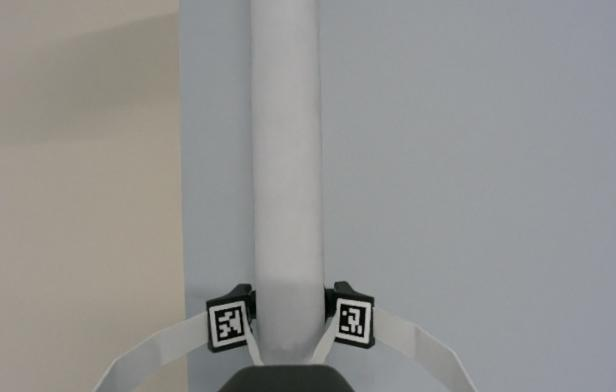

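Scene clock: 652.00 s.
move: r1 moving
r1.base_odometry: x=-1.316 y=+2.291 heading=-0.206
r1.turned_by_wheels: +0.001
r1.turned_by_imu: +0.001
r1.base_tilt: forward=-1.5 right=+1.3
r1.lidar_m: 0.38 0.80 1.07 1.99 2.08 2.88 1.74 1.89 2.85 2.74 1.05 0.56
r1.base_status: translate_m moving; strafe_m moving
r1.joint_positions: lift_m=+0.919 arm_m=+0.000 wrist_yaw_rad=+0.342 wrist_pitch_rad=+0.002 wrist_roll_rad=+0.000 gripper_m=-0.024
r1.joint_status: wrist_yaw_rad moving
r1.measured_speeds: translate_m=-0.039 strafe_m=-0.035 rotate_rad=+0.002 lift_m=+0.000 arm_m=+0.000 wrist_yaw_rad=+0.086 wrist_pitch_rad=+0.000 wrist_roll_rad=+0.000
r1.motor_effort: lift_m=+25(25) arm_m=-4(4) wheel_0=+5(9) wheel_1=-8(10) wheel_2=+18(20)
r1.servo_current: wrist_yaw_rad=65(65) wrist_pitch_rad=39(52) wrist_roll_rad=39(59) gripper_m=78(85)
r1.contact_limits: translate_m 0.8
r1.hand_pose: x=+0.4720 y=+0.0143 z=+1.0971 quat_wxyz=(+0.985, +0.000, +0.001, +0.170) (m; r1's base frame)
r1.wrist_depth_mm: - - 249 168 243 239 236 / - - 250 168 243 241 237 / - - 251 168 244 241 239 / - - 251 169 244 242 239 / - - 252 170 246 242 240 / - - 187 168 243 242 240 / - 137 253 168 245 242 241
r2: as last shown
r2.base_tilt: forward=-0.7 right=+0.1
r2.lidar_m: 0.39 0.40 2.44 2.00 1.93 2.21 2.23 2.22 2.45 2.78 2.78 0.44
r2.motor_effort: lift_m=+21(21) arm_m=+4(4) wheel_0=-2(2) wheel_1=-4(4) wheel_2=+9(10)
r2.servo_current: wrist_yaw_rad=52(59) wrist_pitch_rad=39(46) wrist_roll_rad=52(59) gripper_m=104(111)
r2.wrist_depth_mm: - - - 185 246 1366 1042 / - - - 183 245 1708 564 / - - - 182 243 820 - / - - 477 181 241 854 - / - - 492 180 239 854 - / - - 186 179 181 - - / - - 591 - 236 135 -
pictures: none
No camera images: "cameras" was empty.

Scene clock: 654.33 s.
earlier move: r1 done
r1.base_odometry: x=-1.445 y=+2.221 heading=-0.205
r1.turned_by_wheels: +0.001
r1.turned_by_imu: +0.001
r1.base_tilt: forward=-1.5 right=+1.2
r1.lidar_m: 0.39 0.44 1.23 2.08 2.19 3.00 1.64 3.76 2.77 2.64 1.22 0.59
r1.base_status: done
r1.joint_positions: lift_m=+0.919 arm_m=+0.000 wrist_yaw_rad=+0.460 wrist_pitch_rad=+0.002 wrist_roll_rad=+0.000 gripper_m=-0.024
r1.joint_status: all done
r1.measured_speeds: all 0
r1.motor_effort: lift_m=+25(25) arm_m=-4(5) wheel_0=+12(14) wheel_1=-5(12) wheel_2=+15(20)
r1.servo_current: wrist_yaw_rad=59(85) wrist_pitch_rad=46(52) wrist_roll_rad=52(65) gripper_m=72(91)
r1.contact_limits: translate_m 0.8
r1.hand_pose: x=+0.4682 y=+0.0496 z=+1.0971 quat_wxyz=(+0.974, +0.000, +0.001, +0.228) (m; r1's base frame)
r1.wrist_depth_mm: - - 249 170 242 239 237 / - - 250 166 243 242 239 / - - 248 170 244 242 238 / - - 250 170 244 242 240 / - - 251 170 246 243 240 / - - 183 170 246 243 240 / - 142 252 168 246 242 241
r2.base_odometry: x=+0.064 y=-0.976 heading=-2.467
r2.turned_by_wheels: +0.000
r2.turned_by_imu: +0.000
r2.base_tilt: forward=-0.7 right=+0.0
r2.lidar_m: 0.40 0.41 2.41 1.97 1.93 2.20 2.22 2.21 2.46 2.80 2.78 0.42
r2.base_status: not commanded
r2.joint_positions: lift_m=+0.688 arm_m=+0.000 wrist_yaw_rad=+0.003 wrist_pitch_rad=+0.002 wrist_roll_rad=+1.570 gripper_m=-0.019
r2.joint_status: not commanded
r2.measured_speeds: all 0
r2.motor_effort: lift_m=+21(21) arm_m=+4(4) wheel_0=-2(2) wheel_1=-4(4) wheel_2=+9(10)
r2.servo_current: wrist_yaw_rad=52(59) wrist_pitch_rad=33(46) wrist_roll_rad=39(59) gripper_m=104(111)
r2.hand_pose: x=+0.4596 y=-0.0865 z=+0.8653 quat_wxyz=(+0.708, +0.707, +0.002, +0.000) (m; r2's base frame)
r2.wrist_depth_mm: - - - 186 247 1366 1042 / - - - 183 245 1661 559 / - - - 182 243 831 - / - - 477 182 241 842 - / - - 492 180 240 831 - / - - 186 178 180 - - / - - 591 - 236 135 -
wait: 2.33 of 3 s (r1 has come to rest)
pictures: r1_head_camera, r1_wrist_camera
Images, in order (width x height): r1_head_camera 420x560, r1_wrist_camera 616x392.

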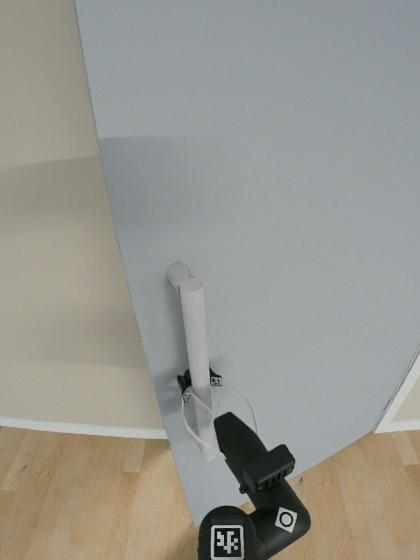

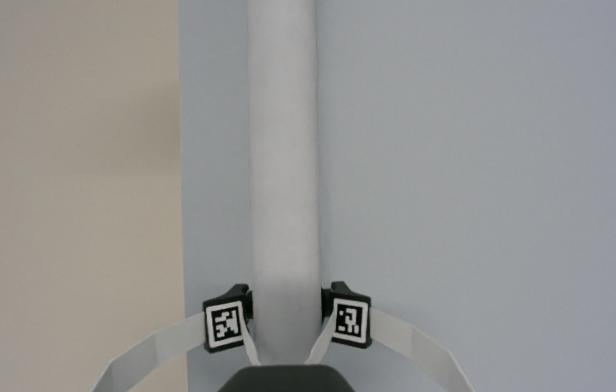

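Call:
move(blocking=false, r1={"base":{"translate_m":-0.106,"strafe_m":-0.122},"joints":{"wrist_yaw_rad":0.6},"speeds":{"wrist_yaw_rad":0.085},"pace":"slow","contact_limits":{"translate_m":0.8}}, cameras=[])

Call:
wait(seconds=3, cameras=[])

Call:
move(blocking=false, r1={"base":{"translate_m":-0.087,"strafe_m":-0.136},"joints":{"wrist_yaw_rad":0.75},"speeds":{"wrist_yaw_rad":0.085},"pace":"slow","contact_limits":{"translate_m":0.8}}, cameras=[])

Call:
wait(seconds=3, cameras=["r1_wrist_camera"])

Call:
move(blocking=false, r1={"base":{"translate_m":-0.066,"strafe_m":-0.147},"joints":{"wrist_yaw_rad":0.9},"speeds":{"wrist_yaw_rad":0.085},"pace":"slow","contact_limits":{"translate_m":0.8}}, cameras=[])

Call:
wait(seconds=3, cameras=["r1_wrist_camera","r1_head_left_camera"])

Scene clock: 664.70 s.
move: r1 moving
r1.base_odometry: x=-1.456 y=+2.213 heading=-0.203
r1.turned_by_wheels: +0.002
r1.turned_by_imu: +0.001
r1.base_tilt: forward=-1.5 right=+1.2
r1.lidar_m: 0.40 0.45 1.28 2.09 2.20 3.02 1.63 3.73 2.75 2.64 1.25 0.60
r1.base_status: translate_m moving; strafe_m moving
r1.joint_positions: lift_m=+0.919 arm_m=+0.000 wrist_yaw_rad=+0.494 wrist_pitch_rad=+0.002 wrist_roll_rad=+0.000 gripper_m=-0.024
r1.joint_status: wrist_yaw_rad moving
r1.measured_speeds: translate_m=-0.031 strafe_m=-0.037 rotate_rad=+0.000 lift_m=+0.000 arm_m=+0.000 wrist_yaw_rad=+0.084 wrist_pitch_rad=+0.000 wrist_roll_rad=+0.000
r1.motor_effort: lift_m=+25(25) arm_m=-4(5) wheel_0=+10(13) wheel_1=-9(10) wheel_2=+17(19)
r1.servo_current: wrist_yaw_rad=46(72) wrist_pitch_rad=39(46) wrist_roll_rad=33(59) gripper_m=78(85)
r1.contact_limits: translate_m 0.8
r1.hand_pose: x=+0.4664 y=+0.0597 z=+1.0971 quat_wxyz=(+0.970, +0.000, +0.001, +0.244) (m; r1's base frame)
r1.wrist_depth_mm: - - 249 168 242 240 236 / - - 251 169 243 239 236 / - - 251 168 243 238 237 / - - 251 168 244 241 237 / - - 251 168 246 241 238 / - - 187 169 243 241 238 / - 139 253 167 245 241 238
r2: as last shown
r2.base_tilt: forward=-0.6 right=+0.1
r2.lidar_m: 0.38 0.41 2.44 1.98 1.94 2.21 2.23 2.21 2.46 2.78 2.78 0.45
r2.motor_effort: lift_m=+21(21) arm_m=+4(4) wheel_0=-1(2) wheel_1=-4(4) wheel_2=+9(10)
r2.servo_current: wrist_yaw_rad=52(52) wrist_pitch_rad=39(46) wrist_roll_rad=39(52) gripper_m=104(111)
r2.wrist_depth_mm: - - - 186 246 1366 1060 / - - - 184 244 1756 559 / - - - 182 243 831 - / - - 477 181 241 831 - / - - 492 180 239 831 - / - - 185 179 180 - - / - - 591 - 236 134 -
pictures: none
No camera images: "cameras" was empty.

Scene clock: 667.07 s.
earlier move: r1 done
r1.base_odometry: x=-1.574 y=+2.124 heading=-0.203
r1.turned_by_wheels: +0.001
r1.turned_by_imu: +0.002
r1.base_tilt: forward=-1.6 right=+1.2
r1.lidar_m: 0.39 0.43 1.44 2.20 2.33 3.19 1.52 3.57 2.62 2.51 1.37 0.68
r1.base_status: done
r1.joint_positions: lift_m=+0.919 arm_m=+0.000 wrist_yaw_rad=+0.613 wrist_pitch_rad=+0.002 wrist_roll_rad=+0.000 gripper_m=-0.024
r1.joint_status: all done
r1.measured_speeds: all 0
r1.motor_effort: lift_m=+25(25) arm_m=-4(5) wheel_0=+17(18) wheel_1=-2(11) wheel_2=+14(19)
r1.servo_current: wrist_yaw_rad=72(91) wrist_pitch_rad=39(52) wrist_roll_rad=52(59) gripper_m=78(85)
r1.contact_limits: translate_m 0.8
r1.hand_pose: x=+0.4571 y=+0.0944 z=+1.0971 quat_wxyz=(+0.953, +0.000, +0.001, +0.302) (m; r1's base frame)
r1.wrist_depth_mm: - - 248 172 241 237 235 / 1863 - 249 171 241 237 235 / - - 250 171 242 237 235 / 1921 - 249 171 242 239 236 / 1921 - 251 171 243 240 236 / 1921 - 182 171 243 240 237 / - 143 250 167 153 239 237
r2.base_odometry: x=+0.064 y=-0.976 heading=-2.467
r2.turned_by_wheels: +0.000
r2.turned_by_imu: +0.000
r2.base_tilt: forward=-0.7 right=+0.0
r2.lidar_m: 0.39 0.40 2.47 1.97 1.94 2.18 2.23 2.21 2.44 2.80 2.76 0.44
r2.base_status: not commanded
r2.joint_positions: lift_m=+0.688 arm_m=+0.000 wrist_yaw_rad=+0.003 wrist_pitch_rad=+0.002 wrist_roll_rad=+1.570 gripper_m=-0.019
r2.joint_status: not commanded
r2.measured_speeds: all 0
r2.motor_effort: lift_m=+21(21) arm_m=+4(4) wheel_0=-2(2) wheel_1=-3(4) wheel_2=+9(10)
r2.servo_current: wrist_yaw_rad=52(65) wrist_pitch_rad=39(46) wrist_roll_rad=46(59) gripper_m=104(111)
r2.hand_pose: x=+0.4596 y=-0.0865 z=+0.8653 quat_wxyz=(+0.708, +0.707, +0.002, +0.000) (m; r2's base frame)
r2.wrist_depth_mm: - - - 185 248 1366 1042 / - - - 184 244 1756 554 / - - - 182 243 831 - / - - 473 181 242 854 - / - - 492 180 240 831 - / - - 186 179 180 - - / - - 585 - 237 135 -
wait: 2.37 of 3 s (r1 has come to rest)
pictures: none
No camera images: "cameras" was empty.

Scene clock: 667.57 s.
move: r1 moving
r1.base_odometry: x=-1.582 y=+2.114 heading=-0.201
r1.turned_by_wheels: +0.002
r1.turned_by_imu: +0.006
r1.base_tilt: forward=-1.6 right=+1.2
r1.lidar_m: 0.36 0.40 1.45 2.22 2.34 3.24 1.52 3.54 2.61 2.51 1.39 0.68
r1.base_status: translate_m moving; strafe_m moving
r1.joint_positions: lift_m=+0.919 arm_m=+0.000 wrist_yaw_rad=+0.646 wrist_pitch_rad=+0.002 wrist_roll_rad=+0.000 gripper_m=-0.024
r1.joint_status: wrist_yaw_rad moving
r1.measured_speeds: translate_m=-0.025 strafe_m=-0.043 rotate_rad=+0.001 lift_m=+0.000 arm_m=+0.000 wrist_yaw_rad=+0.081 wrist_pitch_rad=+0.000 wrist_roll_rad=+0.000
r1.motor_effort: lift_m=+25(25) arm_m=-4(4) wheel_0=+18(19) wheel_1=-10(10) wheel_2=+17(18)
r1.servo_current: wrist_yaw_rad=52(78) wrist_pitch_rad=39(46) wrist_roll_rad=46(59) gripper_m=78(85)
r1.contact_limits: translate_m 0.8
r1.hand_pose: x=+0.4538 y=+0.1039 z=+1.0971 quat_wxyz=(+0.948, +0.000, +0.001, +0.318) (m; r1's base frame)
r1.wrist_depth_mm: - - 251 169 239 236 231 / 1921 - 249 169 241 236 232 / - - 251 169 240 236 233 / 1921 - 251 169 241 238 233 / 1921 - 252 169 243 239 234 / 1983 - 182 169 240 238 234 / - 140 252 167 164 237 236
r2: as last shown
r2.base_tilt: forward=-0.7 right=+0.1
r2.lidar_m: 0.39 0.43 2.45 1.98 1.93 2.17 2.23 2.20 2.44 2.79 2.76 0.45
r2.motor_effort: lift_m=+21(21) arm_m=+4(4) wheel_0=-2(2) wheel_1=-4(4) wheel_2=+9(10)
r2.servo_current: wrist_yaw_rad=39(65) wrist_pitch_rad=46(46) wrist_roll_rad=46(59) gripper_m=104(111)
r2.wrist_depth_mm: - - - 186 247 1397 1060 / - - - 183 245 1756 559 / - - - 182 243 831 - / - - 477 181 240 842 - / - - 492 180 239 842 - / - - 186 179 181 - - / - - 585 - 237 135 -
pictures: none
No camera images: "cameras" was empty.

Scene clock: 669.97 s.
earlier move: r1 done
r1.base_odometry: x=-1.686 y=+2.008 heading=-0.200
r1.turned_by_wheels: +0.001
r1.turned_by_imu: +0.006
r1.base_tilt: forward=-1.5 right=+1.2
r1.lidar_m: 0.47 0.38 1.54 2.33 2.46 3.43 1.45 3.35 2.45 2.38 1.48 0.80
r1.base_status: done
r1.joint_positions: lift_m=+0.919 arm_m=+0.000 wrist_yaw_rad=+0.766 wrist_pitch_rad=+0.002 wrist_roll_rad=+0.000 gripper_m=-0.024
r1.joint_status: all done
r1.measured_speeds: all 0
r1.motor_effort: lift_m=+25(25) arm_m=-4(5) wheel_0=+22(25) wheel_1=+1(10) wheel_2=+13(18)
r1.servo_current: wrist_yaw_rad=85(111) wrist_pitch_rad=39(52) wrist_roll_rad=59(65) gripper_m=72(85)
r1.contact_limits: translate_m 0.8
r1.hand_pose: x=+0.4395 y=+0.1368 z=+1.0971 quat_wxyz=(+0.928, +0.000, +0.001, +0.374) (m; r1's base frame)
r1.wrist_depth_mm: - - 247 240 237 233 230 / - - 249 241 238 234 230 / - - 250 242 238 235 229 / - - 248 176 239 236 232 / - - 250 175 241 235 232 / - - 183 175 239 235 233 / - 160 251 167 147 236 233
r2.base_odometry: x=+0.064 y=-0.976 heading=-2.467
r2.turned_by_wheels: +0.000
r2.turned_by_imu: +0.000
r2.base_tilt: forward=-0.6 right=+0.1
r2.lidar_m: 0.38 0.42 2.44 1.99 1.93 2.20 2.24 2.22 2.44 2.82 2.75 0.44
r2.base_status: not commanded
r2.joint_positions: lift_m=+0.688 arm_m=+0.000 wrist_yaw_rad=+0.003 wrist_pitch_rad=+0.002 wrist_roll_rad=+1.570 gripper_m=-0.019
r2.joint_status: not commanded
r2.measured_speeds: all 0
r2.motor_effort: lift_m=+21(21) arm_m=+4(4) wheel_0=-2(2) wheel_1=-3(4) wheel_2=+9(10)
r2.servo_current: wrist_yaw_rad=59(65) wrist_pitch_rad=39(52) wrist_roll_rad=26(59) gripper_m=104(111)
r2.hand_pose: x=+0.4596 y=-0.0865 z=+0.8653 quat_wxyz=(+0.708, +0.707, +0.002, +0.000) (m; r2's base frame)
r2.wrist_depth_mm: - - - 185 246 1366 1060 / - - - 184 245 1708 549 / - - - 183 242 809 - / - - 477 181 241 842 - / - - 492 180 240 842 - / - - 186 179 180 - - / - - 585 - 236 135 -
wait: 2.40 of 3 s (r1 has come to rest)
pictures: r1_wrist_camera
Images, in order (width x height): r1_wrist_camera 616x392.

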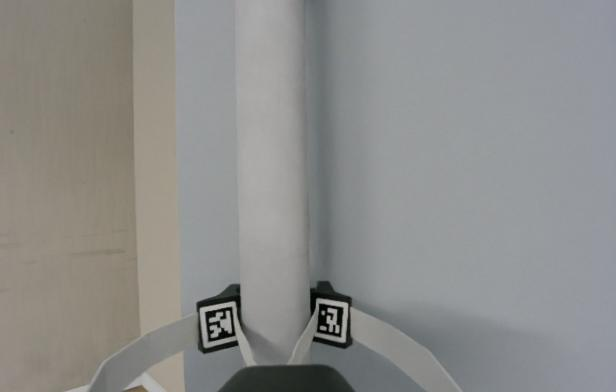

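Scene clock: 670.47 s.
move: r1 moving
r1.base_odometry: x=-1.693 y=+1.998 heading=-0.198
r1.turned_by_wheels: +0.002
r1.turned_by_imu: +0.021
r1.base_tilt: forward=-1.6 right=+1.2
r1.lidar_m: 0.46 0.37 1.60 2.35 2.48 2.51 1.45 3.29 2.42 2.37 1.46 0.79
r1.base_status: translate_m moving; strafe_m moving
r1.joint_positions: lift_m=+0.919 arm_m=+0.000 wrist_yaw_rad=+0.799 wrist_pitch_rad=+0.002 wrist_roll_rad=+0.000 gripper_m=-0.024
r1.joint_status: wrist_yaw_rad moving
r1.measured_speeds: translate_m=-0.017 strafe_m=-0.046 rotate_rad=+0.004 lift_m=+0.000 arm_m=+0.000 wrist_yaw_rad=+0.075 wrist_pitch_rad=+0.000 wrist_roll_rad=+0.000
r1.motor_effort: lift_m=+25(25) arm_m=-4(5) wheel_0=+19(23) wheel_1=-5(6) wheel_2=+13(15)
r1.servo_current: wrist_yaw_rad=46(98) wrist_pitch_rad=46(46) wrist_roll_rad=59(65) gripper_m=78(78)
r1.contact_limits: translate_m 0.8
r1.hand_pose: x=+0.4348 y=+0.1456 z=+1.0971 quat_wxyz=(+0.921, +0.000, +0.001, +0.389) (m; r1's base frame)
r1.wrist_depth_mm: - - 251 170 237 230 225 / - - 252 170 237 231 225 / - - 252 170 238 231 225 / - - 253 170 238 233 227 / - - 253 170 238 233 227 / - - 184 170 238 233 228 / - 156 254 167 170 231 229
r2: as last shown
r2.base_tilt: forward=-0.7 right=+0.1
r2.lidar_m: 0.40 0.42 2.44 2.01 1.95 2.16 2.22 2.22 2.45 2.81 2.77 0.44
r2.servo_current: wrist_yaw_rad=46(59) wrist_pitch_rad=46(46) wrist_roll_rad=52(52) gripper_m=111(111)
r2.wrist_depth_mm: - - - 185 247 1397 1042 / - - - 184 246 1708 559 / - - - 183 244 820 - / - - 473 181 241 831 - / - - 492 180 239 842 - / - - 186 179 181 - - / - - 591 - 236 135 -
pictures: none
No camera images: "cameras" was empty.

Scene clock: 672.87 s.
earlier move: r1 done
r1.base_odometry: x=-1.779 y=+1.877 heading=-0.197
r1.turned_by_wheels: +0.001
r1.turned_by_imu: +0.044
r1.base_tilt: forward=-1.6 right=+1.2
r1.lidar_m: 0.48 0.34 1.70 2.49 2.67 1.44 1.44 2.93 2.29 2.24 1.42 0.85
r1.base_status: done
r1.joint_positions: lift_m=+0.919 arm_m=+0.000 wrist_yaw_rad=+0.918 wrist_pitch_rad=+0.002 wrist_roll_rad=+0.000 gripper_m=-0.024
r1.joint_status: all done
r1.measured_speeds: all 0
r1.on_its_own: wrist_yaw_rad is at rest, and its servo_current (111 mA) is outside its rest range (0 to 104 mA)
r1.motor_effort: lift_m=+25(25) arm_m=-1(5) wheel_0=+24(28) wheel_1=+1(7) wheel_2=+10(18)
r1.servo_current: wrist_yaw_rad=111(117) wrist_pitch_rad=39(52) wrist_roll_rad=46(65) gripper_m=72(78)
r1.contact_limits: translate_m 0.8
r1.hand_pose: x=+0.4155 y=+0.1760 z=+1.0971 quat_wxyz=(+0.896, +0.000, +0.001, +0.443) (m; r1's base frame)
r1.wrist_depth_mm: - - 168 236 229 222 214 / - - 170 236 231 221 216 / - - 252 237 230 222 216 / - - 252 239 232 223 215 / - - 254 239 233 223 217 / - - 179 176 232 224 218 / - 152 181 167 147 223 218
r2.base_odometry: x=+0.064 y=-0.976 heading=-2.467
r2.turned_by_wheels: +0.000
r2.turned_by_imu: +0.000
r2.base_tilt: forward=-0.6 right=+0.1
r2.lidar_m: 0.38 0.41 2.42 1.99 1.92 2.19 2.24 2.21 2.46 2.80 2.79 0.43
r2.base_status: not commanded
r2.joint_positions: lift_m=+0.688 arm_m=+0.000 wrist_yaw_rad=+0.003 wrist_pitch_rad=+0.002 wrist_roll_rad=+1.570 gripper_m=-0.019
r2.joint_status: not commanded
r2.measured_speeds: all 0
r2.motor_effort: lift_m=+21(21) arm_m=+4(4) wheel_0=-2(2) wheel_1=-3(4) wheel_2=+9(10)
r2.servo_current: wrist_yaw_rad=46(59) wrist_pitch_rad=39(46) wrist_roll_rad=39(59) gripper_m=104(111)
r2.hand_pose: x=+0.4596 y=-0.0865 z=+0.8653 quat_wxyz=(+0.708, +0.707, +0.002, +0.000) (m; r2's base frame)
r2.wrist_depth_mm: - - - 186 247 1366 1060 / - - - 183 245 1708 564 / - - - 182 242 820 - / - - 477 181 241 842 - / - - 492 180 240 842 - / - - 186 178 181 - - / - - 597 - 236 135 -
wait: 2.40 of 3 s (r1 has come to rest)
pictures: r1_head_left_camera, r1_wrist_camera
Images, in order (width x height): r1_head_left_camera 420x672, r1_wrist_camera 616x392.

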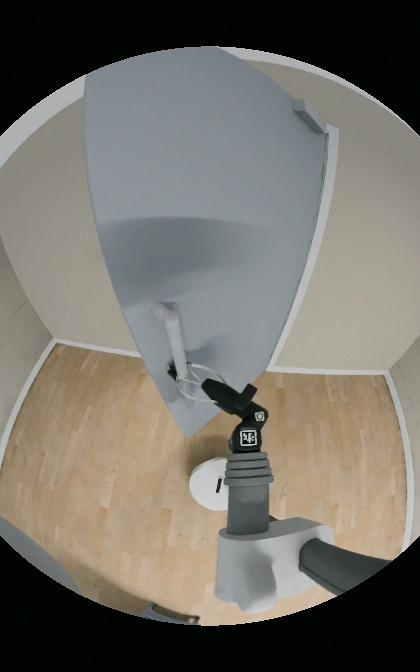

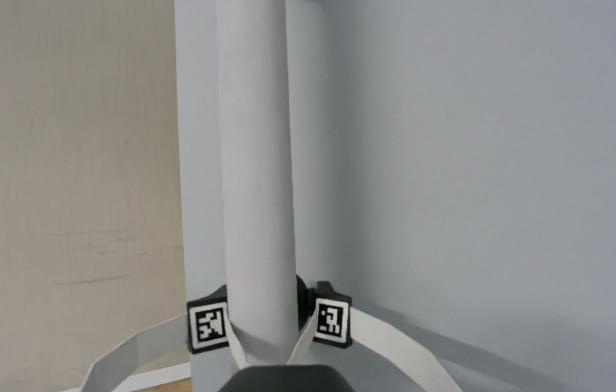

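Call:
move(blocking=false, r1={"base":{"translate_m":-0.054,"strafe_m":-0.153},"joints":{"wrist_yaw_rad":0.9},"pace":"slow","contact_limits":{"translate_m":0.8}}, cameras=[])

Call:
wait(seconds=3, cameras=["r1_wrist_camera","r1_head_left_camera"])

Scene clock: 685.50 s.
move: r1 moving
r1.base_odometry: x=-1.786 y=+1.866 heading=-0.194
r1.turned_by_wheels: +0.003
r1.turned_by_imu: +0.063
r1.base_tilt: forward=-1.6 right=+1.2
r1.lidar_m: 0.48 0.34 1.81 2.49 2.75 1.45 1.49 2.80 2.27 2.23 1.35 0.76
r1.base_status: translate_m moving; strafe_m moving
r1.joint_positions: lift_m=+0.919 arm_m=+0.000 wrist_yaw_rad=+0.918 wrist_pitch_rad=+0.002 wrist_roll_rad=+0.000 gripper_m=-0.024
r1.joint_status: all done
r1.measured_speeds: translate_m=-0.015 strafe_m=-0.048 rotate_rad=+0.002 lift_m=+0.000 arm_m=+0.000 wrist_yaw_rad=+0.000 wrist_pitch_rad=+0.000 wrist_roll_rad=+0.000
r1.motor_effort: lift_m=+25(25) arm_m=+4(4) wheel_0=+26(26) wheel_1=+0(4) wheel_2=+10(11)
r1.servo_current: wrist_yaw_rad=124(130) wrist_pitch_rad=39(46) wrist_roll_rad=39(65) gripper_m=72(78)
r1.contact_limits: translate_m 0.8
r1.hand_pose: x=+0.4155 y=+0.1760 z=+1.0971 quat_wxyz=(+0.896, +0.000, +0.001, +0.443) (m; r1's base frame)
r1.wrist_depth_mm: - - 253 236 227 214 206 / - - 255 235 228 216 207 / - - 255 235 229 216 206 / - - 259 173 229 216 208 / - - 258 236 229 216 208 / - - 182 171 228 218 - / - 155 260 166 148 217 210
r2: as last shown
r2.turned_by_imu: +0.001
r2.base_tilt: forward=-0.7 right=+0.0
r2.lidar_m: 0.38 0.40 2.43 1.98 1.95 2.16 2.23 2.21 2.45 2.82 2.76 0.44
r2.servo_current: wrist_yaw_rad=59(59) wrist_pitch_rad=46(46) wrist_roll_rad=39(59) gripper_m=104(111)
r2.wrist_depth_mm: - - - 185 247 1397 1060 / - - - 183 245 1661 554 / - - - 182 243 820 - / - - 477 181 241 854 - / - - 488 180 240 831 - / - - 186 179 180 - - / - - 585 - 236 135 -
pictures: none
No camera images: "cameras" was empty.

Scene clock: 688.50 s.
earlier move: r1 done
r1.base_odometry: x=-1.862 y=+1.738 heading=-0.195
r1.turned_by_wheels: -0.001
r1.turned_by_imu: +0.464
r1.base_tilt: forward=-1.6 right=+1.2
r1.lidar_m: 0.44 0.38 2.59 2.78 1.65 1.64 2.83 2.19 2.14 1.22 0.80 0.49
r1.base_status: done
r1.joint_positions: lift_m=+0.919 arm_m=+0.000 wrist_yaw_rad=+0.918 wrist_pitch_rad=+0.002 wrist_roll_rad=+0.000 gripper_m=-0.024
r1.joint_status: all done
r1.measured_speeds: all 0
r1.motor_effort: lift_m=+25(25) arm_m=+0(4) wheel_0=+12(28) wheel_1=-3(7) wheel_2=+11(18)
r1.servo_current: wrist_yaw_rad=104(137) wrist_pitch_rad=46(52) wrist_roll_rad=39(65) gripper_m=72(78)
r1.contact_limits: translate_m 0.8
r1.hand_pose: x=+0.4155 y=+0.1760 z=+1.0971 quat_wxyz=(+0.896, +0.000, +0.001, +0.443) (m; r1's base frame)
r1.wrist_depth_mm: - - - 173 213 183 162 / - - - 168 214 180 164 / - - - 172 216 182 164 / - - - 171 217 183 164 / - - - 171 218 185 165 / - - 185 170 204 186 166 / - - 183 168 209 178 167
r2.base_odometry: x=+0.064 y=-0.976 heading=-2.467
r2.turned_by_wheels: +0.000
r2.turned_by_imu: +0.000
r2.base_tilt: forward=-0.6 right=+0.0
r2.lidar_m: 0.41 0.37 2.43 1.99 1.93 2.21 2.19 2.21 2.46 2.81 2.74 0.42
r2.base_status: not commanded
r2.joint_positions: lift_m=+0.688 arm_m=+0.000 wrist_yaw_rad=+0.003 wrist_pitch_rad=+0.002 wrist_roll_rad=+1.570 gripper_m=-0.019
r2.joint_status: not commanded
r2.measured_speeds: all 0
r2.motor_effort: lift_m=+21(21) arm_m=+4(4) wheel_0=-2(2) wheel_1=-3(4) wheel_2=+9(10)
r2.servo_current: wrist_yaw_rad=46(59) wrist_pitch_rad=39(46) wrist_roll_rad=52(59) gripper_m=98(117)
r2.hand_pose: x=+0.4596 y=-0.0865 z=+0.8653 quat_wxyz=(+0.708, +0.707, +0.002, +0.000) (m; r2's base frame)
r2.wrist_depth_mm: - - - 185 248 1366 1060 / - - - 184 245 1708 559 / - - - 182 243 831 - / - - 480 181 241 842 - / - - 496 180 239 842 - / - - 185 179 180 - - / - - 597 - 236 135 -
wait: 3.00 s; at rest by 2.97 s
pictures: r1_head_left_camera, r1_wrist_camera
Images, in order (width x height): r1_head_left_camera 420x672, r1_wrist_camera 616x392.

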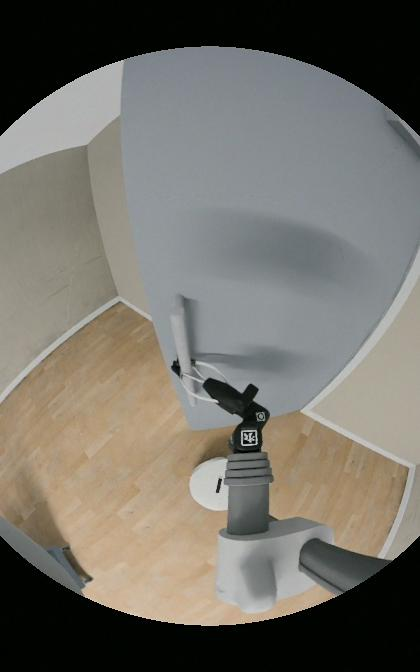

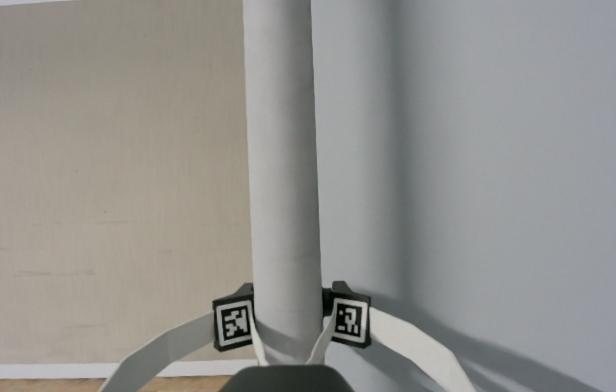

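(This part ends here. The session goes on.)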